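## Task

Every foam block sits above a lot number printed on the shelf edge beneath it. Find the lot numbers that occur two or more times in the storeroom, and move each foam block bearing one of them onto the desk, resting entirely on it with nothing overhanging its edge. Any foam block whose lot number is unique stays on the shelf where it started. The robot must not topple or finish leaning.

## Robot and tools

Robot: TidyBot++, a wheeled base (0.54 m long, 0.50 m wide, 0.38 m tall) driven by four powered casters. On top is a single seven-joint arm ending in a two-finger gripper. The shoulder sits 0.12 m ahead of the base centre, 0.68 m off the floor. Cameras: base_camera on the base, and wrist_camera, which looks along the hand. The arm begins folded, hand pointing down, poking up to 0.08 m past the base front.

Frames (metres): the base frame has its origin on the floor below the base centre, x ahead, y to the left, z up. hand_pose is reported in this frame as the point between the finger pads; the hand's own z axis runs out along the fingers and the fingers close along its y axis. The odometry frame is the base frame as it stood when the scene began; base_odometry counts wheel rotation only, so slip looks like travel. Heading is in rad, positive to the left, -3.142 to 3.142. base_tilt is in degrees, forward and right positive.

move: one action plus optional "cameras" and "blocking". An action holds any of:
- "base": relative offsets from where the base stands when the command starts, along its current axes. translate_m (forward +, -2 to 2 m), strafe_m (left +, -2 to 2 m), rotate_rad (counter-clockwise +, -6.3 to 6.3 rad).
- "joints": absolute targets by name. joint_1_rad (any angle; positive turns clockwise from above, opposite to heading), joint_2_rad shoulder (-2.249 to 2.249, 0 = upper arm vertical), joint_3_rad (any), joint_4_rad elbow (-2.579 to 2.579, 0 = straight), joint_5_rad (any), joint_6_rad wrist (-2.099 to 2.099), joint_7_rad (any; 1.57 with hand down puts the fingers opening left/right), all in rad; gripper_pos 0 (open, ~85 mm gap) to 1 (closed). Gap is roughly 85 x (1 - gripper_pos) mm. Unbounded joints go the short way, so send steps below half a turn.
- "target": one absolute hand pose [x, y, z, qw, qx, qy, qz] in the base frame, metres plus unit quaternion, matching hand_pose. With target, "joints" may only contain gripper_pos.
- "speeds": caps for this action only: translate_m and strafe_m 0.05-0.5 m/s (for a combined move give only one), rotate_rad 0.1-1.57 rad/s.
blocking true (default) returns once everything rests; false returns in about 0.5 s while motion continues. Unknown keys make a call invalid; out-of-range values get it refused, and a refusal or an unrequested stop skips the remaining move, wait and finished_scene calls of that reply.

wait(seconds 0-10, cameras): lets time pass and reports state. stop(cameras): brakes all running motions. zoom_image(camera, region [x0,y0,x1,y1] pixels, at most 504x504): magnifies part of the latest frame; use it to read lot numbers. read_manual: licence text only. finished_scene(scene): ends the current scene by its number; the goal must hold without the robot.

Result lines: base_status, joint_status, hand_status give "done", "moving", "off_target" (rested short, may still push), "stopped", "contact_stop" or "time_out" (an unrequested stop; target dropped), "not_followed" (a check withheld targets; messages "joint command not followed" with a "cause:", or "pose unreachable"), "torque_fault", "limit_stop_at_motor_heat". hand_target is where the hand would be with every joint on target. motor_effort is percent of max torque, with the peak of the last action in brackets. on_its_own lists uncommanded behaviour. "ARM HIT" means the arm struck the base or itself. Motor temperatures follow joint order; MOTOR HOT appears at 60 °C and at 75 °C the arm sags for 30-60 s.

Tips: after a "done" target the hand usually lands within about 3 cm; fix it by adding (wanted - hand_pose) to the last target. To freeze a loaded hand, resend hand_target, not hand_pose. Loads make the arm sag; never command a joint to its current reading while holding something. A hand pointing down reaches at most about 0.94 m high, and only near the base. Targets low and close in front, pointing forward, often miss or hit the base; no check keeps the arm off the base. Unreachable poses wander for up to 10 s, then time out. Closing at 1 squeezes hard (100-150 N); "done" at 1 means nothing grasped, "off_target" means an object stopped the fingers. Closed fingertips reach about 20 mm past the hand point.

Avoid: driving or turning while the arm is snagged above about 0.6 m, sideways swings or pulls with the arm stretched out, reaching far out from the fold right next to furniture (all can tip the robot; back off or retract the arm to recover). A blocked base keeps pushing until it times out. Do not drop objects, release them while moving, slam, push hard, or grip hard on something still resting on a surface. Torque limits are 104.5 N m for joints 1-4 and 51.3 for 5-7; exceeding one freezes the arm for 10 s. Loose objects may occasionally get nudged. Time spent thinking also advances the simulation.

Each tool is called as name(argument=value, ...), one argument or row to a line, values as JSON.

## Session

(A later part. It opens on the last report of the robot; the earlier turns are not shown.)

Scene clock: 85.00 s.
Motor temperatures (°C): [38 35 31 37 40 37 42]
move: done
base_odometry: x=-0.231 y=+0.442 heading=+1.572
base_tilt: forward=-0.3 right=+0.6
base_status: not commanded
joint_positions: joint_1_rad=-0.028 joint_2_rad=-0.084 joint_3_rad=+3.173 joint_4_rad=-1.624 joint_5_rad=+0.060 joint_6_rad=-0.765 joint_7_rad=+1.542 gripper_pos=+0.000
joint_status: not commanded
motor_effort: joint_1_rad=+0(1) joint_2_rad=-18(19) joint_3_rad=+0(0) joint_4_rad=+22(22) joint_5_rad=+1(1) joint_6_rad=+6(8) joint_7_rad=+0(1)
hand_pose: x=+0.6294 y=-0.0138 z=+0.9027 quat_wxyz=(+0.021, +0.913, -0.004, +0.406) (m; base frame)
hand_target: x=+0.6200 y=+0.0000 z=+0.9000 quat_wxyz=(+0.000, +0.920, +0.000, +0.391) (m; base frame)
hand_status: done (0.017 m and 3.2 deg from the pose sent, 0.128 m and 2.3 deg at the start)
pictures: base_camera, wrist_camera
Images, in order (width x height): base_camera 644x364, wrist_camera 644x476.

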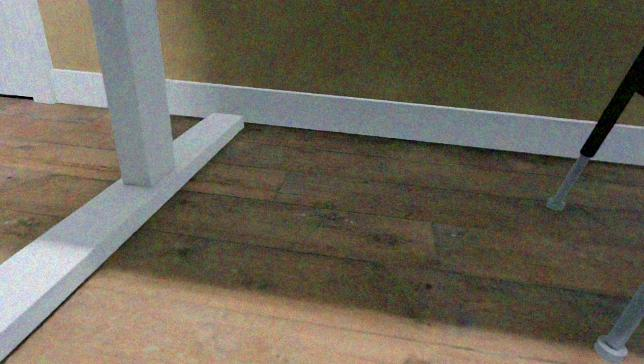

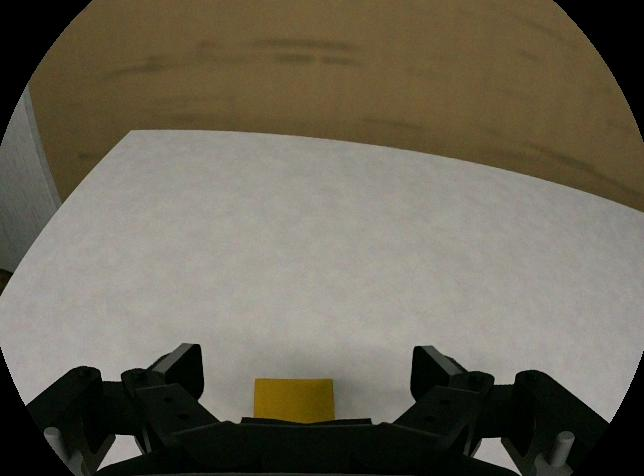

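move(
  base={"translate_m":-0.4},
  cameras=[],
)

move(
  base={"rotate_rad":1.57},
  cameras=[],
)

move(
  base={"translate_m":1.15},
  target=[0.55, 0.0, 0.85, 0, 0.906, 0, 0.423],
)

zoom_image(
  camera="wrist_camera",
  region=[220, 120, 420, 300],
)

Scene clock: 87.67 s.
Motor temperatures (°C): [38 35 31 37 40 37 42]
move: done
base_odometry: x=-0.230 y=+0.042 heading=+1.571
base_tilt: forward=-0.4 right=+0.6
base_status: done
joint_positions: joint_1_rad=-0.028 joint_2_rad=-0.098 joint_3_rad=+3.171 joint_4_rad=-1.622 joint_5_rad=+0.060 joint_6_rad=-0.772 joint_7_rad=+1.542 gripper_pos=+0.000
joint_status: not commanded
motor_effort: joint_1_rad=+0(1) joint_2_rad=-17(21) joint_3_rad=+0(1) joint_4_rad=+21(22) joint_5_rad=+1(1) joint_6_rad=+6(8) joint_7_rad=+0(1)
hand_pose: x=+0.6251 y=-0.0132 z=+0.9094 quat_wxyz=(+0.021, +0.912, -0.003, +0.411) (m; base frame)
hand_target: x=+0.6200 y=+0.0000 z=+0.9000 quat_wxyz=(+0.000, +0.920, +0.000, +0.391) (m; base frame)
hand_status: not commanded
pictures: none
No camera images: "cameras" was empty.

Scene clock: 90.00 s.
Motor temperatures (°C): [38 35 30 37 40 37 42]
move: done
base_odometry: x=-0.230 y=+0.042 heading=+3.140
base_tilt: forward=-0.3 right=+0.6
base_status: done
joint_positions: joint_1_rad=-0.023 joint_2_rad=-0.098 joint_3_rad=+3.160 joint_4_rad=-1.622 joint_5_rad=+0.058 joint_6_rad=-0.772 joint_7_rad=+1.542 gripper_pos=+0.000
joint_status: not commanded
motor_effort: joint_1_rad=+0(3) joint_2_rad=-16(20) joint_3_rad=+0(3) joint_4_rad=+21(22) joint_5_rad=+1(2) joint_6_rad=+7(8) joint_7_rad=+0(1)
hand_pose: x=+0.6250 y=-0.0091 z=+0.9093 quat_wxyz=(+0.019, +0.912, +0.000, +0.411) (m; base frame)
hand_target: x=+0.6200 y=+0.0000 z=+0.9000 quat_wxyz=(+0.000, +0.920, +0.000, +0.391) (m; base frame)
hand_status: not commanded
pictures: none
No camera images: "cameras" was empty.

Scene clock: 93.67 s.
Motor temperatures (°C): [38 35 30 37 40 37 42]
move: done
base_odometry: x=-1.380 y=+0.043 heading=-3.141
base_tilt: forward=-0.3 right=+0.6
base_status: done
joint_positions: joint_1_rad=-0.023 joint_2_rad=-0.283 joint_3_rad=+3.160 joint_4_rad=-1.942 joint_5_rad=+0.058 joint_6_rad=-0.637 joint_7_rad=+1.542 gripper_pos=+0.000
joint_status: not commanded
motor_effort: joint_1_rad=+0(1) joint_2_rad=-10(18) joint_3_rad=+0(1) joint_4_rad=+21(23) joint_5_rad=+1(1) joint_6_rad=+6(7) joint_7_rad=+0(1)
hand_pose: x=+0.5479 y=-0.0078 z=+0.8520 quat_wxyz=(+0.016, +0.912, +0.003, +0.411) (m; base frame)
hand_target: x=+0.5500 y=+0.0000 z=+0.8500 quat_wxyz=(+0.000, +0.906, +0.000, +0.423) (m; base frame)
hand_status: done (0.008 m and 2.4 deg from the pose sent, 0.096 m and 2.7 deg at the start)
pictures: base_camera, wrist_camera
Images, in order (width x height): base_camera 644x364, wrist_camera 644x476.

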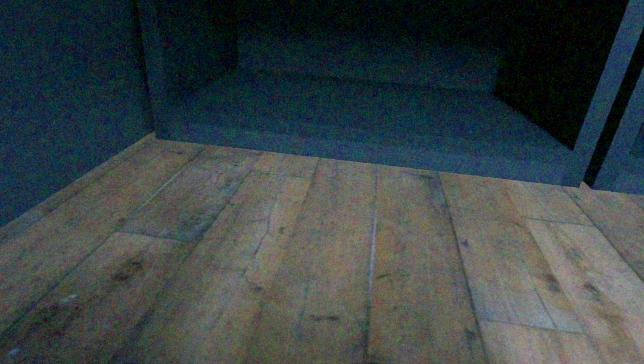

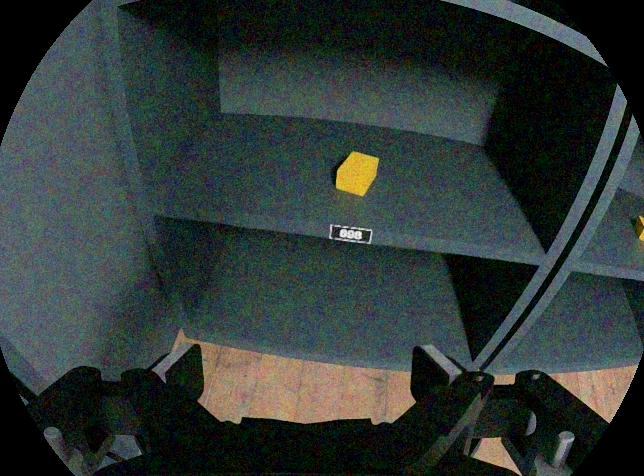

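Scaled by 2.520.

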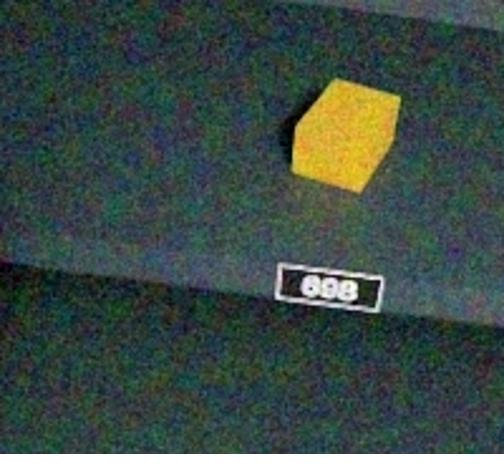

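move(
  target=[0.66, 0.0, 0.62, 0.068, 0.9067, -0.160, 0.385],
  base={"strafe_m":-0.06},
)

Scene clock: 96.37 s.
Motor temperatures (°C): [38 35 30 37 40 37 42]
move: done
base_odometry: x=-1.381 y=+0.103 heading=-3.141
base_tilt: forward=-0.3 right=+0.6
base_status: done
joint_positions: joint_1_rad=-0.918 joint_2_rad=+0.430 joint_3_rad=+4.082 joint_4_rad=-2.108 joint_5_rad=-0.195 joint_6_rad=-0.055 joint_7_rad=+1.358 gripper_pos=+0.000
joint_status: not commanded
motor_effort: joint_1_rad=-1(2) joint_2_rad=-20(23) joint_3_rad=+6(7) joint_4_rad=+14(21) joint_5_rad=+1(2) joint_6_rad=+6(7) joint_7_rad=+0(1)
hand_pose: x=+0.6612 y=+0.0022 z=+0.6253 quat_wxyz=(+0.078, +0.918, -0.116, +0.370) (m; base frame)
hand_target: x=+0.6600 y=+0.0000 z=+0.6200 quat_wxyz=(+0.068, +0.906, -0.160, +0.385) (m; base frame)
hand_status: done (0.006 m and 5.6 deg from the pose sent, 0.258 m and 19.8 deg at the start)
pictures: base_camera, wrist_camera
Images, in order (width x height): base_camera 644x364, wrist_camera 644x476.

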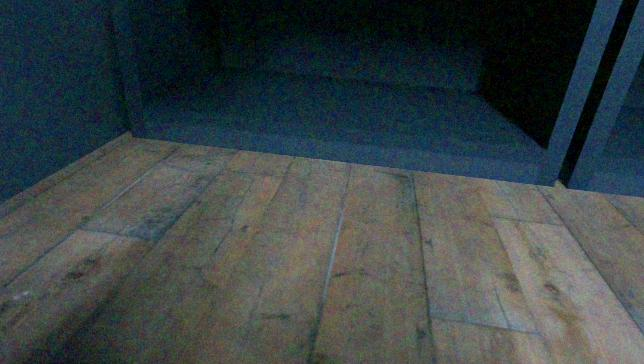

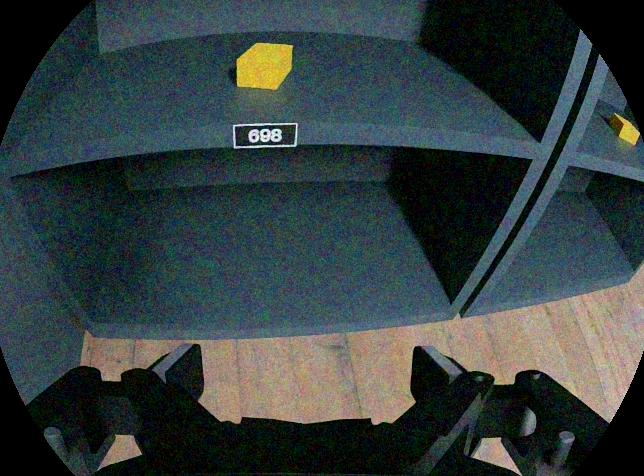

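move(
  target=[0.66, 0.0, 0.61, 0.088, 0.897, -0.207, 0.381],
  base={"translate_m":0.4},
  speeds={"translate_m":0.25},
)

Scene clock: 99.50 s.
Motor temperatures (°C): [38 35 30 37 40 37 42]
move: done
base_odometry: x=-1.781 y=+0.103 heading=+3.142
base_tilt: forward=-0.3 right=+0.6
base_status: done
joint_positions: joint_1_rad=-1.012 joint_2_rad=+0.535 joint_3_rad=+4.187 joint_4_rad=-2.109 joint_5_rad=-0.197 joint_6_rad=-0.053 joint_7_rad=+1.205 gripper_pos=+0.000
joint_status: not commanded
motor_effort: joint_1_rad=+0(1) joint_2_rad=-21(23) joint_3_rad=+8(9) joint_4_rad=+13(16) joint_5_rad=+1(1) joint_6_rad=+6(7) joint_7_rad=+0(1)
hand_pose: x=+0.6605 y=-0.0031 z=+0.6137 quat_wxyz=(+0.102, +0.906, -0.164, +0.377) (m; base frame)
hand_target: x=+0.6600 y=+0.0000 z=+0.6100 quat_wxyz=(+0.088, +0.897, -0.207, +0.381) (m; base frame)
hand_status: done (0.005 m and 5.3 deg from the pose sent, 0.015 m and 10.9 deg at the start)
pictures: base_camera, wrist_camera
Images, in order (width x height): base_camera 644x364, wrist_camera 644x476.

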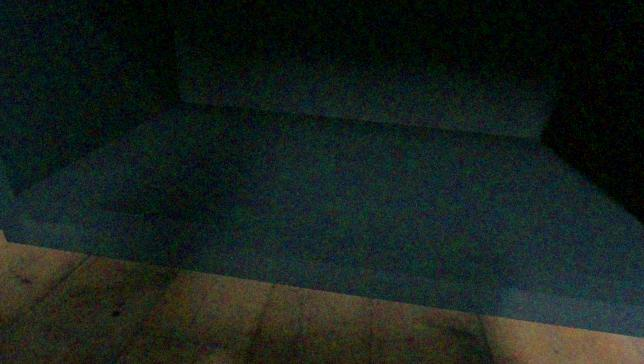

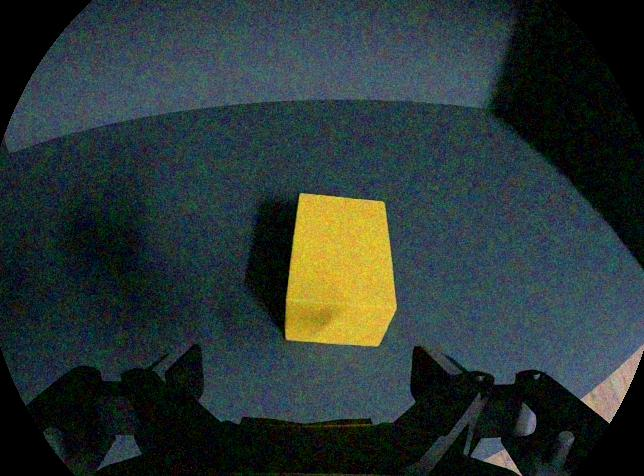

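move(
  target=[0.66, 0.0, 0.58, 0.088, 0.897, -0.207, 0.381],
  base={"translate_m":-0.008,"strafe_m":-0.016},
)

Scene clock: 100.93 s.
Motor temperatures (°C): [38 35 30 37 40 37 42]
move: done
base_odometry: x=-1.773 y=+0.119 heading=-3.141
base_tilt: forward=-0.3 right=+0.6
base_status: done
joint_positions: joint_1_rad=-0.962 joint_2_rad=+0.574 joint_3_rad=+4.104 joint_4_rad=-2.120 joint_5_rad=-0.340 joint_6_rad=-0.007 joint_7_rad=+1.241 gripper_pos=+0.000
joint_status: not commanded
motor_effort: joint_1_rad=-1(2) joint_2_rad=-23(25) joint_3_rad=+8(10) joint_4_rad=+13(14) joint_5_rad=+1(1) joint_6_rad=+6(7) joint_7_rad=+0(1)
hand_pose: x=+0.6613 y=+0.0069 z=+0.5881 quat_wxyz=(+0.084, +0.903, -0.195, +0.373) (m; base frame)
hand_target: x=+0.6600 y=+0.0000 z=+0.5800 quat_wxyz=(+0.088, +0.897, -0.207, +0.381) (m; base frame)
hand_status: done (0.011 m and 1.9 deg from the pose sent, 0.034 m and 5.3 deg at the start)
pictures: base_camera, wrist_camera
Images, in order (width x height): base_camera 644x364, wrist_camera 644x476.

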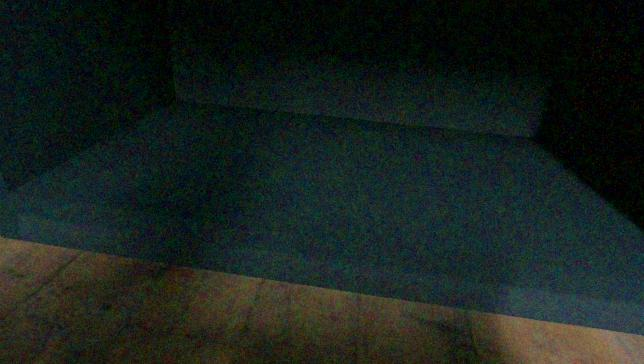

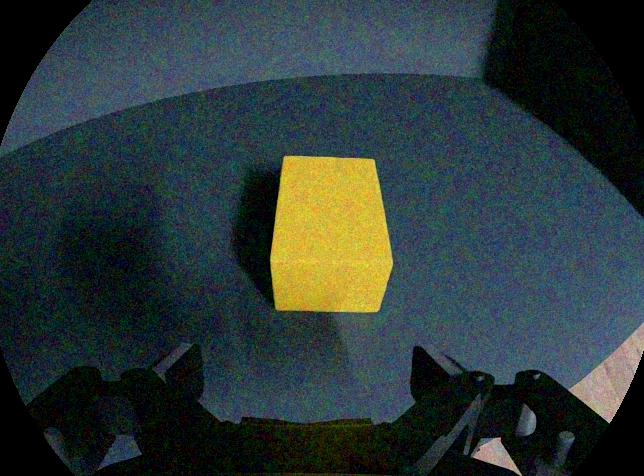

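move(
  base={"translate_m":0.07,"strafe_m":-0.046},
  speeds={"translate_m":0.1},
  cameras=["wrist_camera"],
)

move(
  joints={"gripper_pos":0.68},
  cameras=["wrist_camera"],
)

move(
  target=[0.66, 0.0, 0.64, 0.088, 0.897, -0.207, 0.381],
  cameras=["wrist_camera"],
)

Scene clock: 102.53 s.
Motor temperatures (°C): [38 35 30 37 40 37 42]
move: done
base_odometry: x=-1.843 y=+0.165 heading=+3.141
base_tilt: forward=-0.3 right=+0.6
base_status: done
joint_positions: joint_1_rad=-0.956 joint_2_rad=+0.574 joint_3_rad=+4.101 joint_4_rad=-2.120 joint_5_rad=-0.341 joint_6_rad=-0.006 joint_7_rad=+1.241 gripper_pos=+0.000
joint_status: not commanded
motor_effort: joint_1_rad=+0(2) joint_2_rad=-24(26) joint_3_rad=+8(10) joint_4_rad=+12(13) joint_5_rad=+1(1) joint_6_rad=+6(6) joint_7_rad=+0(1)
hand_pose: x=+0.6612 y=+0.0047 z=+0.5874 quat_wxyz=(+0.084, +0.903, -0.197, +0.373) (m; base frame)
hand_target: x=+0.6600 y=+0.0000 z=+0.5800 quat_wxyz=(+0.088, +0.897, -0.207, +0.381) (m; base frame)
hand_status: not commanded
pictures: wrist_camera
Images, in order (width x height): wrist_camera 644x476.

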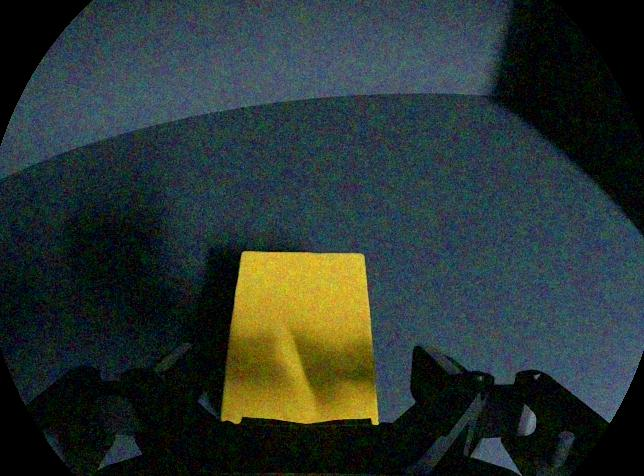

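Scene clock: 103.47 s.
Motor temperatures (°C): [38 35 30 37 40 37 42]
move: off_target
base_odometry: x=-1.843 y=+0.165 heading=+3.142
base_tilt: forward=-0.3 right=+0.6
base_status: not commanded
joint_positions: joint_1_rad=-0.956 joint_2_rad=+0.575 joint_3_rad=+4.101 joint_4_rad=-2.120 joint_5_rad=-0.342 joint_6_rad=+0.002 joint_7_rad=+1.241 gripper_pos=+0.436
joint_status: gripper_pos off_target (ended at +0.436, target +0.680)
motor_effort: joint_1_rad=-1(1) joint_2_rad=-22(24) joint_3_rad=+7(8) joint_4_rad=+12(13) joint_5_rad=+1(1) joint_6_rad=+5(6) joint_7_rad=+0(1)
hand_pose: x=+0.6630 y=+0.0047 z=+0.5887 quat_wxyz=(+0.084, +0.902, -0.196, +0.376) (m; base frame)
hand_target: x=+0.6600 y=+0.0000 z=+0.5800 quat_wxyz=(+0.088, +0.897, -0.207, +0.381) (m; base frame)
hand_status: not commanded
pictures: wrist_camera
Images, in order (width x height): wrist_camera 644x476.

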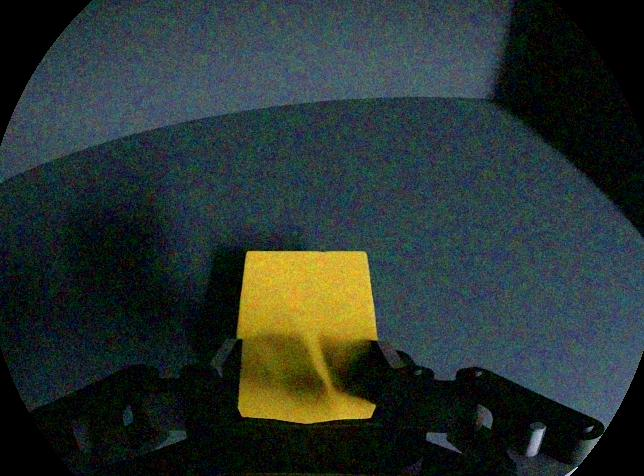

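Scene clock: 104.63 s.
Motor temperatures (°C): [38 35 30 37 40 37 42]
move: done
base_odometry: x=-1.843 y=+0.165 heading=+3.142
base_tilt: forward=-0.3 right=+0.6
base_status: not commanded
joint_positions: joint_1_rad=-1.076 joint_2_rad=+0.511 joint_3_rad=+4.269 joint_4_rad=-2.084 joint_5_rad=-0.191 joint_6_rad=-0.095 joint_7_rad=+1.097 gripper_pos=+0.436
joint_status: not commanded
motor_effort: joint_1_rad=+0(1) joint_2_rad=-20(25) joint_3_rad=+8(9) joint_4_rad=+15(15) joint_5_rad=+1(1) joint_6_rad=+6(7) joint_7_rad=+0(1)
hand_pose: x=+0.6650 y=-0.0029 z=+0.6400 quat_wxyz=(+0.079, +0.890, -0.216, +0.394) (m; base frame)
hand_target: x=+0.6600 y=+0.0000 z=+0.6400 quat_wxyz=(+0.088, +0.897, -0.207, +0.381) (m; base frame)
hand_status: done (0.006 m and 2.2 deg from the pose sent, 0.052 m and 1.5 deg at the start)
pictures: wrist_camera
Images, in order (width x height): wrist_camera 644x476.

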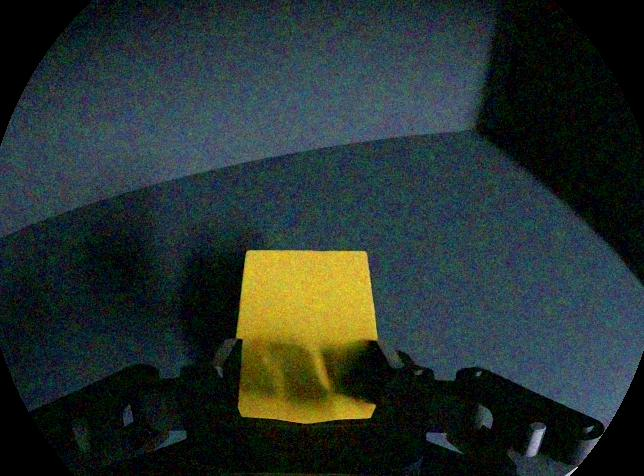

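move(
  base={"translate_m":-1.81,"strafe_m":0.12},
  cameras=["wrist_camera"],
)

move(
  target=[0.6, 0.0, 0.9, 0, 0.9205, 0, 0.391],
  cameras=["wrist_camera"],
)

move(
  base={"rotate_rad":-1.57},
  speeds={"rotate_rad":0.8},
  cameras=["wrist_camera"],
)

move(
  base={"translate_m":0.4},
  speeds={"translate_m":0.25},
)

Scene clock: 109.93 s.
Motor temperatures (°C): [38 36 30 37 40 37 42]
move: done
base_odometry: x=-0.033 y=+0.045 heading=+3.141
base_tilt: forward=-0.3 right=+0.6
base_status: done
joint_positions: joint_1_rad=-1.080 joint_2_rad=+0.510 joint_3_rad=+4.270 joint_4_rad=-2.081 joint_5_rad=-0.190 joint_6_rad=-0.101 joint_7_rad=+1.096 gripper_pos=+0.436
joint_status: not commanded
motor_effort: joint_1_rad=+0(3) joint_2_rad=-20(22) joint_3_rad=+9(9) joint_4_rad=+14(17) joint_5_rad=+1(1) joint_6_rad=+6(7) joint_7_rad=+0(1)
hand_pose: x=+0.6649 y=-0.0012 z=+0.6402 quat_wxyz=(+0.078, +0.891, -0.215, +0.392) (m; base frame)
hand_target: x=+0.6600 y=+0.0000 z=+0.6400 quat_wxyz=(+0.088, +0.897, -0.207, +0.381) (m; base frame)
hand_status: not commanded
pictures: wrist_camera
Images, in order (width x height): wrist_camera 644x476.

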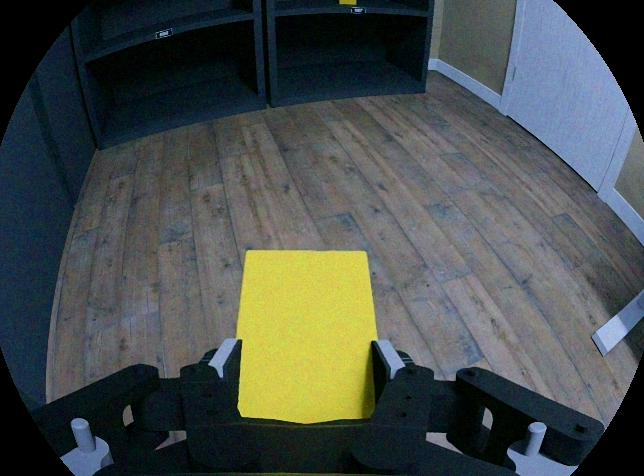

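Scene clock: 112.37 s.
Motor temperatures (°C): [38 36 30 37 40 37 42]
move: done
base_odometry: x=-0.033 y=+0.045 heading=+3.141
base_tilt: forward=-0.4 right=+0.6
base_status: not commanded
joint_positions: joint_1_rad=-0.033 joint_2_rad=-0.130 joint_3_rad=+3.173 joint_4_rad=-1.667 joint_5_rad=-0.070 joint_6_rad=-0.772 joint_7_rad=+1.528 gripper_pos=+0.436
joint_status: not commanded
motor_effort: joint_1_rad=+0(1) joint_2_rad=-16(24) joint_3_rad=+0(9) joint_4_rad=+21(22) joint_5_rad=+0(1) joint_6_rad=+7(7) joint_7_rad=+0(1)
hand_pose: x=+0.6092 y=+0.0167 z=+0.9009 quat_wxyz=(-0.044, +0.913, -0.033, +0.403) (m; base frame)
hand_target: x=+0.6000 y=+0.0000 z=+0.9000 quat_wxyz=(+0.000, +0.920, +0.000, +0.391) (m; base frame)
hand_status: done (0.019 m and 6.4 deg from the pose sent, 0.268 m and 26.6 deg at the start)
pictures: wrist_camera
Images, in order (width x height): wrist_camera 644x476.

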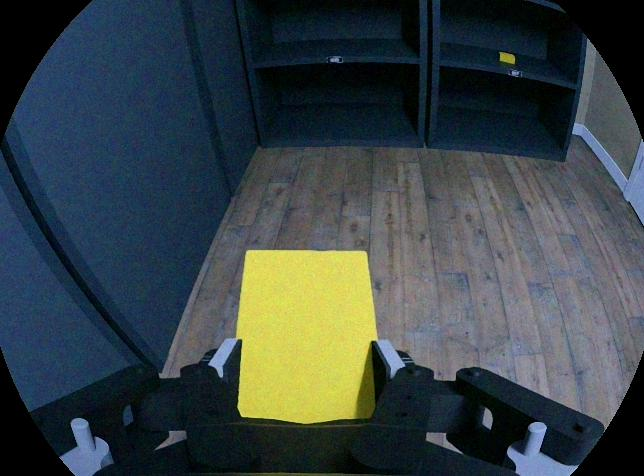

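Scene clock: 115.13 s.
Motor temperatures (°C): [38 36 30 37 40 37 42]
move: done
base_odometry: x=-0.033 y=+0.045 heading=+1.572
base_tilt: forward=-0.3 right=+0.6
base_status: done
joint_positions: joint_1_rad=-0.023 joint_2_rad=-0.130 joint_3_rad=+3.164 joint_4_rad=-1.666 joint_5_rad=-0.064 joint_6_rad=-0.775 joint_7_rad=+1.530 gripper_pos=+0.436
joint_status: not commanded
motor_effort: joint_1_rad=+0(2) joint_2_rad=-16(17) joint_3_rad=+0(2) joint_4_rad=+22(22) joint_5_rad=+1(1) joint_6_rad=+6(7) joint_7_rad=+0(1)
hand_pose: x=+0.6087 y=+0.0150 z=+0.9004 quat_wxyz=(-0.039, +0.914, -0.031, +0.402) (m; base frame)
hand_target: x=+0.6000 y=+0.0000 z=+0.9000 quat_wxyz=(+0.000, +0.920, +0.000, +0.391) (m; base frame)
hand_status: not commanded
pictures: wrist_camera
Images, in order (width x height): wrist_camera 644x476.

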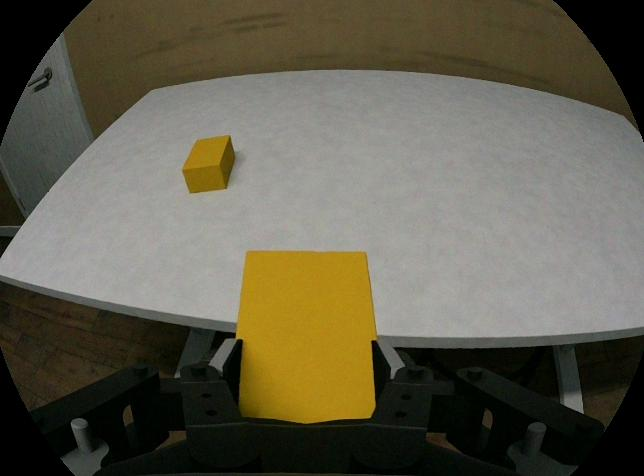

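Scene clock: 117.63 s.
Motor temperatures (°C): [38 36 30 37 40 37 42]
move: done
base_odometry: x=-0.033 y=+0.446 heading=+1.571
base_tilt: forward=-0.3 right=+0.6
base_status: done
joint_positions: joint_1_rad=-0.023 joint_2_rad=-0.136 joint_3_rad=+3.164 joint_4_rad=-1.666 joint_5_rad=-0.064 joint_6_rad=-0.778 joint_7_rad=+1.530 gripper_pos=+0.436
joint_status: not commanded
motor_effort: joint_1_rad=-1(1) joint_2_rad=-15(19) joint_3_rad=+0(1) joint_4_rad=+21(22) joint_5_rad=+0(1) joint_6_rad=+7(8) joint_7_rad=+0(1)
hand_pose: x=+0.6068 y=+0.0150 z=+0.9032 quat_wxyz=(-0.040, +0.913, -0.031, +0.404) (m; base frame)
hand_target: x=+0.6000 y=+0.0000 z=+0.9000 quat_wxyz=(+0.000, +0.920, +0.000, +0.391) (m; base frame)
hand_status: not commanded
pictures: base_camera, wrist_camera
Images, in order (width x height): base_camera 644x364, wrist_camera 644x476.

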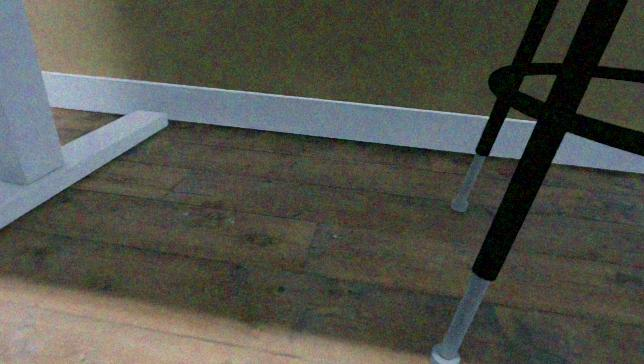

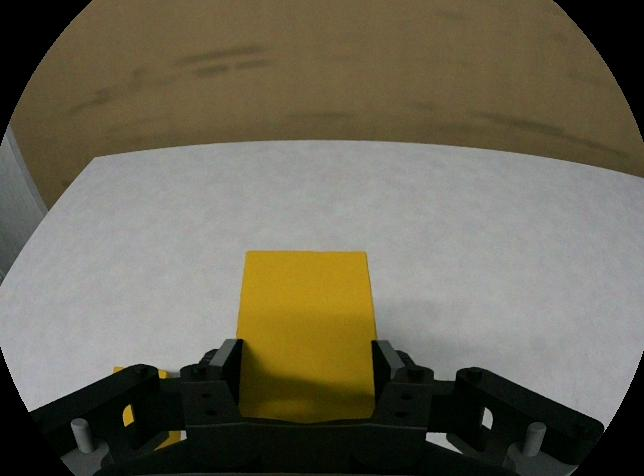

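move(
  target=[0.62, 0.0, 0.80, 0, 0.9205, 0, 0.391],
  cameras=[],
)

move(
  target=[0.62, 0.0, 0.767, 0, 0.9205, 0, 0.391],
  cameras=["wrist_camera"],
)

move(
  target=[0.62, 0.0, 0.755, 0, 0.9205, 0, 0.391],
  cameras=["wrist_camera"],
)

Scene clock: 119.43 s.
Motor temperatures (°C): [38 36 30 37 40 37 42]
move: done
base_odometry: x=-0.033 y=+0.446 heading=+1.571
base_tilt: forward=-0.3 right=+0.6
base_status: not commanded
joint_positions: joint_1_rad=-0.023 joint_2_rad=-0.076 joint_3_rad=+3.164 joint_4_rad=-1.883 joint_5_rad=-0.064 joint_6_rad=-0.549 joint_7_rad=+1.535 gripper_pos=+0.436
joint_status: not commanded
motor_effort: joint_1_rad=-1(1) joint_2_rad=-17(19) joint_3_rad=+0(1) joint_4_rad=+21(23) joint_5_rad=+0(1) joint_6_rad=+6(7) joint_7_rad=+0(1)
hand_pose: x=+0.6133 y=+0.0118 z=+0.8080 quat_wxyz=(-0.034, +0.923, -0.036, +0.382) (m; base frame)
hand_target: x=+0.6200 y=+0.0000 z=+0.8000 quat_wxyz=(+0.000, +0.920, +0.000, +0.391) (m; base frame)
hand_status: done (0.016 m and 5.7 deg from the pose sent, 0.105 m and 6.0 deg at the start)
pictures: none
No camera images: "cameras" was empty.

Scene clock: 120.57 s.
Motor temperatures (°C): [38 36 30 37 40 37 42]
move: done
base_odometry: x=-0.033 y=+0.446 heading=+1.571
base_tilt: forward=-0.3 right=+0.6
base_status: not commanded
joint_positions: joint_1_rad=-0.023 joint_2_rad=-0.054 joint_3_rad=+3.164 joint_4_rad=-1.968 joint_5_rad=-0.064 joint_6_rad=-0.436 joint_7_rad=+1.538 gripper_pos=+0.436
joint_status: not commanded
motor_effort: joint_1_rad=-1(1) joint_2_rad=-16(19) joint_3_rad=+0(1) joint_4_rad=+20(21) joint_5_rad=+1(1) joint_6_rad=+7(7) joint_7_rad=+0(1)
hand_pose: x=+0.6143 y=+0.0099 z=+0.7777 quat_wxyz=(-0.031, +0.922, -0.037, +0.385) (m; base frame)
hand_target: x=+0.6200 y=+0.0000 z=+0.7670 quat_wxyz=(+0.000, +0.920, +0.000, +0.391) (m; base frame)
hand_status: done (0.016 m and 5.5 deg from the pose sent, 0.043 m and 5.7 deg at the start)
pictures: wrist_camera
Images, in order (width x height): wrist_camera 644x476.

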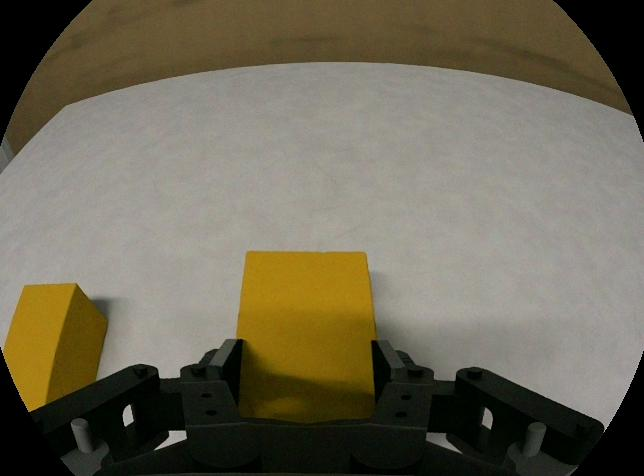

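Scene clock: 121.20 s.
Motor temperatures (°C): [38 36 30 37 40 37 42]
move: done
base_odometry: x=-0.033 y=+0.445 heading=+1.571
base_tilt: forward=-0.3 right=+0.6
base_status: not commanded
joint_positions: joint_1_rad=-0.023 joint_2_rad=-0.054 joint_3_rad=+3.163 joint_4_rad=-1.988 joint_5_rad=-0.064 joint_6_rad=-0.391 joint_7_rad=+1.540 gripper_pos=+0.436
joint_status: not commanded
motor_effort: joint_1_rad=+0(1) joint_2_rad=-13(18) joint_3_rad=+1(2) joint_4_rad=+19(20) joint_5_rad=+1(1) joint_6_rad=+7(7) joint_7_rad=+0(1)
hand_pose: x=+0.6174 y=+0.0094 z=+0.7773 quat_wxyz=(-0.030, +0.917, -0.036, +0.396) (m; base frame)
hand_target: x=+0.6200 y=+0.0000 z=+0.7550 quat_wxyz=(+0.000, +0.920, +0.000, +0.391) (m; base frame)
hand_status: done (0.024 m and 5.5 deg from the pose sent, 0.025 m and 5.5 deg at the start)
pictures: wrist_camera
Images, in order (width x height): wrist_camera 644x476.

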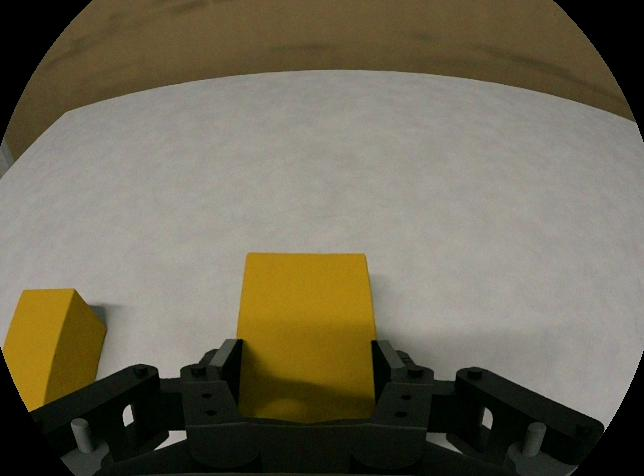

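move(
  joints={"gripper_pos":0.0},
  cameras=[],
)

move(
  target=[0.62, 0.0, 0.9, 0, 0.9205, 0, 0.391],
)

move(
  base={"translate_m":-0.38},
)

move(
  joints={"joint_1_rad":0,"joint_2_rad":-0.3,"joint_3_rad":3.14,"joint_4_rad":-2.4,"joint_5_rad":0,"joint_6_rad":0.35,"joint_7_rad":1.57},
  cameras=[],
)

move(
  base={"rotate_rad":-3.14},
  cameras=[],
)

move(
  base={"strafe_m":1.3},
)

Scene clock: 122.53 s.
Motor temperatures (°C): [38 36 30 37 40 37 42]
move: done
base_odometry: x=-0.033 y=+0.445 heading=+1.571
base_tilt: forward=-0.3 right=+0.6
base_status: not commanded
joint_positions: joint_1_rad=-0.023 joint_2_rad=-0.037 joint_3_rad=+3.163 joint_4_rad=-1.995 joint_5_rad=-0.064 joint_6_rad=-0.389 joint_7_rad=+1.540 gripper_pos=+0.000
joint_status: all done
motor_effort: joint_1_rad=+0(1) joint_2_rad=-17(19) joint_3_rad=+0(1) joint_4_rad=+20(21) joint_5_rad=+0(1) joint_6_rad=+6(7) joint_7_rad=+0(1)
hand_pose: x=+0.6169 y=+0.0094 z=+0.7656 quat_wxyz=(-0.029, +0.921, -0.037, +0.386) (m; base frame)
hand_target: x=+0.6200 y=+0.0000 z=+0.7550 quat_wxyz=(+0.000, +0.920, +0.000, +0.391) (m; base frame)
hand_status: not commanded
pictures: none
No camera images: "cameras" was empty.

Scene clock: 124.43 s.
Motor temperatures (°C): [38 36 30 37 40 37 42]
move: done
base_odometry: x=-0.033 y=+0.445 heading=+1.571
base_tilt: forward=-0.3 right=+0.6
base_status: not commanded
joint_positions: joint_1_rad=-0.023 joint_2_rad=-0.084 joint_3_rad=+3.163 joint_4_rad=-1.624 joint_5_rad=-0.064 joint_6_rad=-0.765 joint_7_rad=+1.540 gripper_pos=+0.000
joint_status: not commanded
motor_effort: joint_1_rad=-1(1) joint_2_rad=-18(20) joint_3_rad=+0(0) joint_4_rad=+21(22) joint_5_rad=+0(1) joint_6_rad=+7(7) joint_7_rad=+0(1)
hand_pose: x=+0.6293 y=+0.0153 z=+0.9028 quat_wxyz=(-0.037, +0.913, -0.026, +0.406) (m; base frame)
hand_target: x=+0.6200 y=+0.0000 z=+0.9000 quat_wxyz=(+0.000, +0.920, +0.000, +0.391) (m; base frame)
hand_status: done (0.018 m and 5.5 deg from the pose sent, 0.135 m and 5.4 deg at the start)
pictures: base_camera, wrist_camera
Images, in order (width x height): base_camera 644x364, wrist_camera 644x476.

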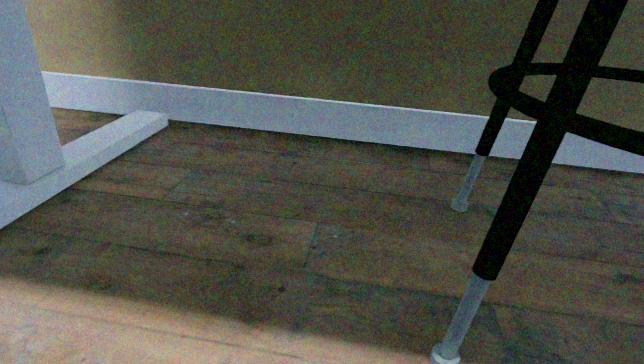

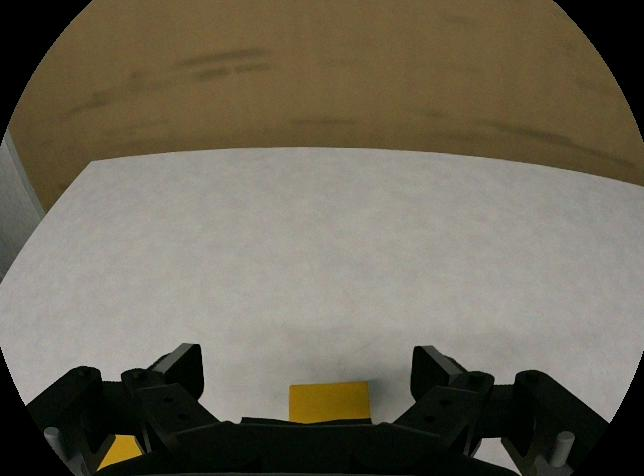

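Scene clock: 126.67 s.
Motor temperatures (°C): [38 36 30 37 40 37 42]
move: done
base_odometry: x=-0.033 y=+0.065 heading=+1.570
base_tilt: forward=-0.4 right=+0.6
base_status: done
joint_positions: joint_1_rad=-0.023 joint_2_rad=-0.099 joint_3_rad=+3.163 joint_4_rad=-1.622 joint_5_rad=-0.064 joint_6_rad=-0.772 joint_7_rad=+1.540 gripper_pos=+0.000
joint_status: not commanded
motor_effort: joint_1_rad=+0(2) joint_2_rad=-17(21) joint_3_rad=+0(2) joint_4_rad=+21(23) joint_5_rad=+0(1) joint_6_rad=+7(8) joint_7_rad=+0(1)
hand_pose: x=+0.6248 y=+0.0154 z=+0.9094 quat_wxyz=(-0.037, +0.911, -0.026, +0.410) (m; base frame)
hand_target: x=+0.6200 y=+0.0000 z=+0.9000 quat_wxyz=(+0.000, +0.920, +0.000, +0.391) (m; base frame)
hand_status: not commanded
pictures: base_camera, wrist_camera
Images, in order (width x height): base_camera 644x364, wrist_camera 644x476.

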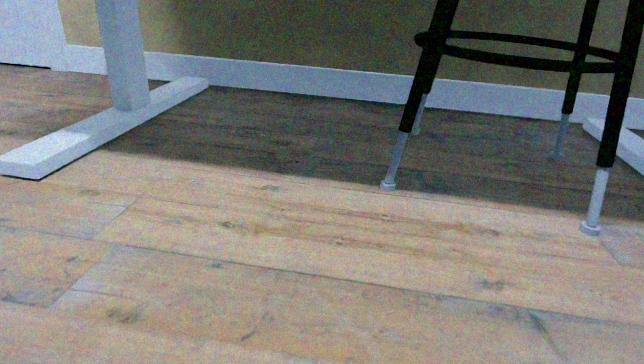

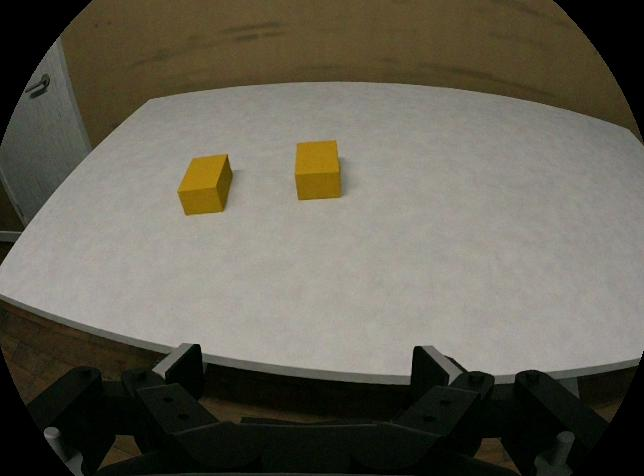

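Scene clock: 129.13 s.
Motor temperatures (°C): [38 36 30 37 40 37 42]
move: done
base_odometry: x=-0.033 y=+0.065 heading=+1.570
base_tilt: forward=-0.3 right=+0.6
base_status: not commanded
joint_positions: joint_1_rad=-0.020 joint_2_rad=-0.287 joint_3_rad=+3.157 joint_4_rad=-2.369 joint_5_rad=-0.064 joint_6_rad=+0.292 joint_7_rad=+1.540 gripper_pos=+0.000
joint_status: all done
motor_effort: joint_1_rad=+0(2) joint_2_rad=-9(17) joint_3_rad=+0(1) joint_4_rad=+20(22) joint_5_rad=+1(2) joint_6_rad=+9(10) joint_7_rad=-1(1)
hand_pose: x=+0.5779 y=-0.0029 z=+0.8637 quat_wxyz=(-0.025, +0.779, -0.041, +0.625) (m; base frame)
hand_target: x=+0.5723 y=+0.0021 z=+0.8696 quat_wxyz=(-0.001, +0.768, +0.000, +0.641) (m; base frame)
hand_status: not commanded
pictures: none
No camera images: "cameras" was empty.

Scene clock: 132.47 s.
Motor temperatures (°C): [38 36 30 37 40 37 42]
move: done
base_odometry: x=-0.033 y=+0.065 heading=-1.569
base_tilt: forward=-0.3 right=+0.6
base_status: done
joint_positions: joint_1_rad=-0.013 joint_2_rad=-0.288 joint_3_rad=+3.150 joint_4_rad=-2.369 joint_5_rad=-0.064 joint_6_rad=+0.296 joint_7_rad=+1.540 gripper_pos=+0.000
joint_status: not commanded
motor_effort: joint_1_rad=+0(2) joint_2_rad=-10(11) joint_3_rad=+1(2) joint_4_rad=+20(21) joint_5_rad=+1(1) joint_6_rad=+8(9) joint_7_rad=+0(1)
hand_pose: x=+0.5780 y=-0.0026 z=+0.8651 quat_wxyz=(-0.024, +0.778, -0.040, +0.627) (m; base frame)
hand_target: x=+0.5723 y=+0.0021 z=+0.8696 quat_wxyz=(-0.001, +0.768, +0.000, +0.641) (m; base frame)
hand_status: not commanded
pictures: none
No camera images: "cameras" was empty.

Scene clock: 136.47 s.
Motor temperatures (°C): [38 36 30 37 40 37 42]
move: done
base_odometry: x=+1.267 y=+0.068 heading=-1.570
base_tilt: forward=-0.3 right=+0.6
base_status: done
joint_positions: joint_1_rad=-0.012 joint_2_rad=-0.288 joint_3_rad=+3.148 joint_4_rad=-2.369 joint_5_rad=-0.064 joint_6_rad=+0.296 joint_7_rad=+1.540 gripper_pos=+0.000
joint_status: not commanded
motor_effort: joint_1_rad=-1(1) joint_2_rad=-10(11) joint_3_rad=+0(2) joint_4_rad=+21(21) joint_5_rad=+1(1) joint_6_rad=+9(9) joint_7_rad=-1(1)
hand_pose: x=+0.5779 y=-0.0020 z=+0.8651 quat_wxyz=(-0.024, +0.778, -0.040, +0.627) (m; base frame)
hand_target: x=+0.5723 y=+0.0021 z=+0.8696 quat_wxyz=(-0.001, +0.768, +0.000, +0.641) (m; base frame)
hand_status: not commanded
pictures: base_camera, wrist_camera
Images, in order (width x height): base_camera 644x364, wrist_camera 644x476.

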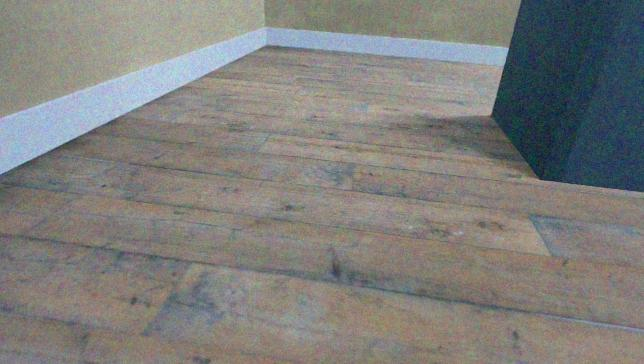

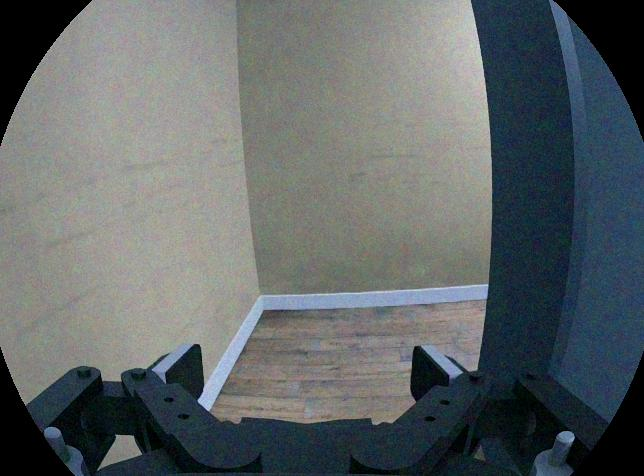

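move(
  base={"translate_m":1.6,"strafe_m":0.06},
)

move(
  base={"rotate_rad":-1.3},
  speeds={"rotate_rad":0.8},
)

Scene clock: 146.20 s.
Motor temperatures (°C): [38 35 30 37 40 37 42]
move: done
base_odometry: x=+1.328 y=-1.532 heading=-1.569
base_tilt: forward=-0.3 right=+0.6
base_status: done
joint_positions: joint_1_rad=-0.012 joint_2_rad=-0.295 joint_3_rad=+3.148 joint_4_rad=-2.372 joint_5_rad=-0.064 joint_6_rad=+0.298 joint_7_rad=+1.540 gripper_pos=+0.000
joint_status: not commanded
motor_effort: joint_1_rad=+0(1) joint_2_rad=-9(11) joint_3_rad=+0(1) joint_4_rad=+21(22) joint_5_rad=+1(1) joint_6_rad=+9(9) joint_7_rad=+0(1)
hand_pose: x=+0.5762 y=-0.0021 z=+0.8678 quat_wxyz=(-0.024, +0.776, -0.040, +0.629) (m; base frame)
hand_target: x=+0.5723 y=+0.0021 z=+0.8696 quat_wxyz=(-0.001, +0.768, +0.000, +0.641) (m; base frame)
hand_status: not commanded
pictures: base_camera, wrist_camera
Images, in order (width x height): base_camera 644x364, wrist_camera 644x476.

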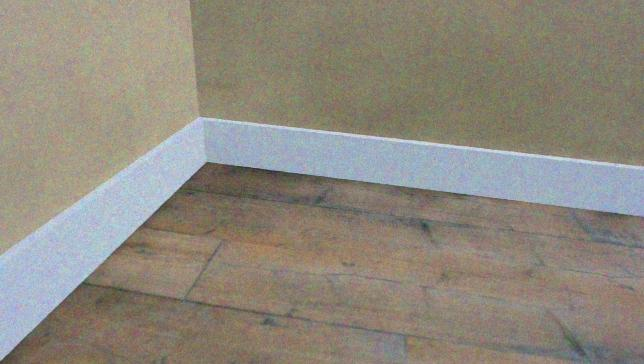

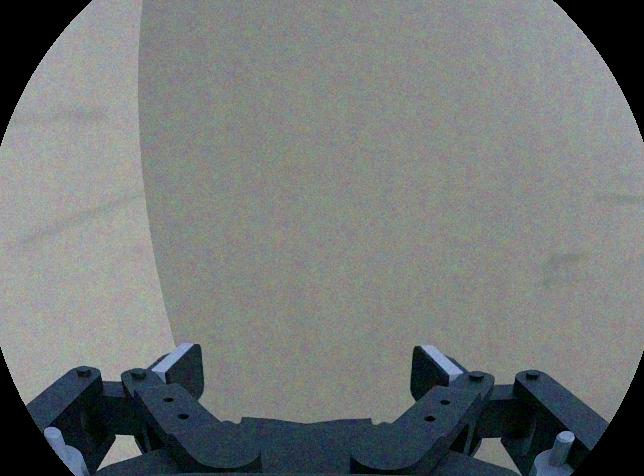

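Scene clock: 148.63 s.
Motor temperatures (°C): [38 35 30 37 40 37 42]
move: done
base_odometry: x=+1.328 y=-1.532 heading=-2.868
base_tilt: forward=-0.3 right=+0.6
base_status: done
joint_positions: joint_1_rad=-0.011 joint_2_rad=-0.295 joint_3_rad=+3.147 joint_4_rad=-2.372 joint_5_rad=-0.064 joint_6_rad=+0.298 joint_7_rad=+1.540 gripper_pos=+0.000
joint_status: not commanded
motor_effort: joint_1_rad=-1(1) joint_2_rad=-9(10) joint_3_rad=+0(2) joint_4_rad=+20(21) joint_5_rad=+1(1) joint_6_rad=+8(9) joint_7_rad=+0(1)
hand_pose: x=+0.5762 y=-0.0018 z=+0.8678 quat_wxyz=(-0.024, +0.776, -0.039, +0.629) (m; base frame)
hand_target: x=+0.5723 y=+0.0021 z=+0.8696 quat_wxyz=(-0.001, +0.768, +0.000, +0.641) (m; base frame)
hand_status: not commanded
pictures: base_camera, wrist_camera
Images, in order (width x height): base_camera 644x364, wrist_camera 644x476.

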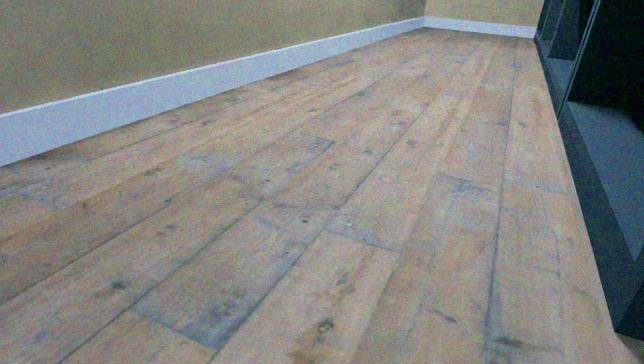

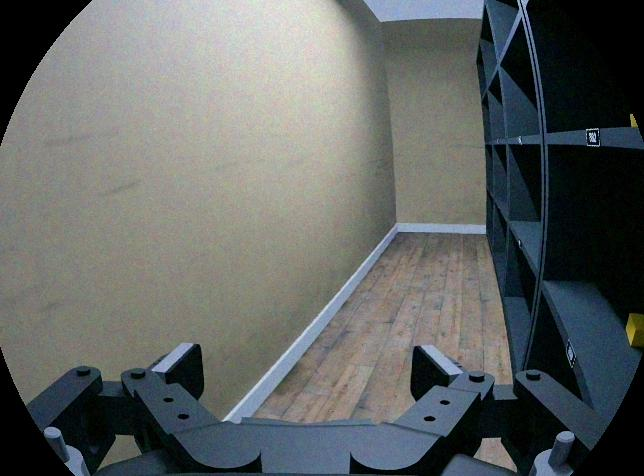

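move(
  base={"rotate_rad":-1.0},
  speeds={"rotate_rad":0.8},
)

zoom_image(
  camera="wrist_camera",
  region=[100, 60, 600, 420],
)

Scene clock: 150.97 s.
Motor temperatures (°C): [38 35 30 37 40 37 42]
move: done
base_odometry: x=+1.328 y=-1.532 heading=+2.416
base_tilt: forward=-0.4 right=+0.6
base_status: done
joint_positions: joint_1_rad=-0.011 joint_2_rad=-0.295 joint_3_rad=+3.145 joint_4_rad=-2.372 joint_5_rad=-0.064 joint_6_rad=+0.298 joint_7_rad=+1.540 gripper_pos=+0.000
joint_status: not commanded
motor_effort: joint_1_rad=+0(2) joint_2_rad=-9(10) joint_3_rad=+1(2) joint_4_rad=+20(21) joint_5_rad=+1(1) joint_6_rad=+8(9) joint_7_rad=+0(0)
hand_pose: x=+0.5762 y=-0.0015 z=+0.8678 quat_wxyz=(-0.024, +0.776, -0.039, +0.629) (m; base frame)
hand_target: x=+0.5723 y=+0.0021 z=+0.8696 quat_wxyz=(-0.001, +0.768, +0.000, +0.641) (m; base frame)
hand_status: not commanded
pictures: base_camera, wrist_camera
Images, in order (width x height): base_camera 644x364, wrist_camera 644x476.

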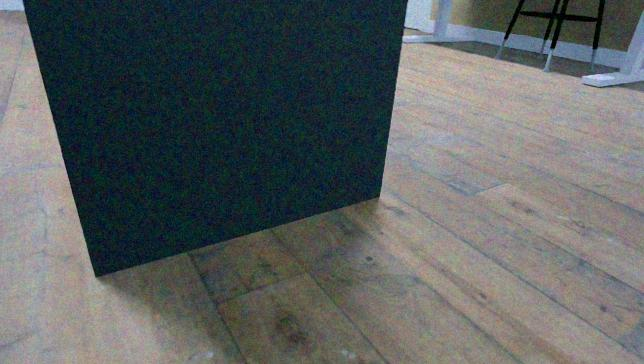

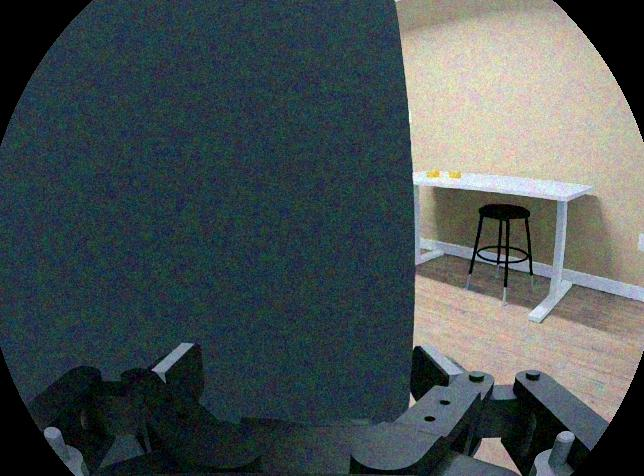

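Scaled by 1.008.

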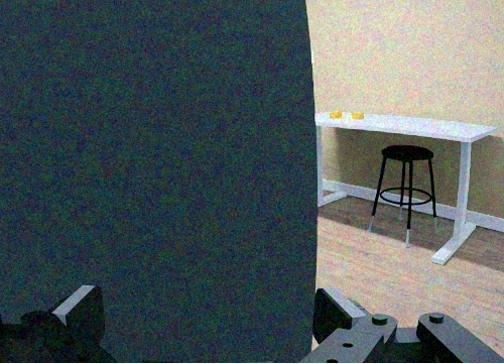

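move(
  base={"translate_m":-0.22,"strafe_m":0.25},
  cameras=[],
)

move(
  base={"translate_m":0.3,"strafe_m":0.264},
)

zoom_image(
  camera="wrist_camera",
  region=[100, 60, 600, 420],
)

Scene clock: 155.53 s.
Motor temperatures (°C): [38 35 30 37 40 37 42]
move: time_out
base_odometry: x=+1.327 y=-1.816 heading=+2.444
base_tilt: forward=-0.3 right=+0.6
base_status: translate_m time_out (by the wheels' count: -0.187 of -0.220); strafe_m time_out (by the wheels' count: +0.213 of +0.250)
joint_positions: joint_1_rad=-0.007 joint_2_rad=-0.303 joint_3_rad=+3.143 joint_4_rad=-2.375 joint_5_rad=-0.062 joint_6_rad=+0.303 joint_7_rad=+1.540 gripper_pos=+0.000
joint_status: not commanded
motor_effort: joint_1_rad=-1(6) joint_2_rad=-9(16) joint_3_rad=+0(10) joint_4_rad=+20(22) joint_5_rad=+1(3) joint_6_rad=+9(10) joint_7_rad=+0(1)
hand_pose: x=+0.5742 y=-0.0020 z=+0.8706 quat_wxyz=(-0.023, +0.773, -0.039, +0.633) (m; base frame)
hand_target: x=+0.5723 y=+0.0021 z=+0.8696 quat_wxyz=(-0.001, +0.768, +0.000, +0.641) (m; base frame)
hand_status: not commanded
pictures: none
No camera images: "cameras" was empty.

not run: a stop that you did not command came earlier in this reply.

Scaled by 1.008.

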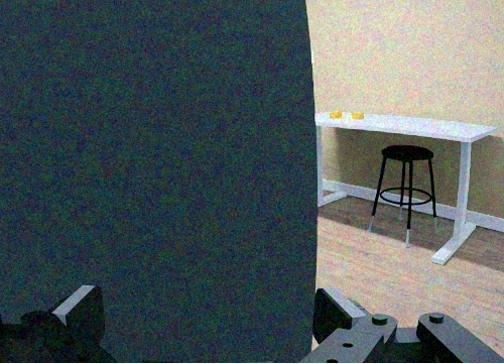

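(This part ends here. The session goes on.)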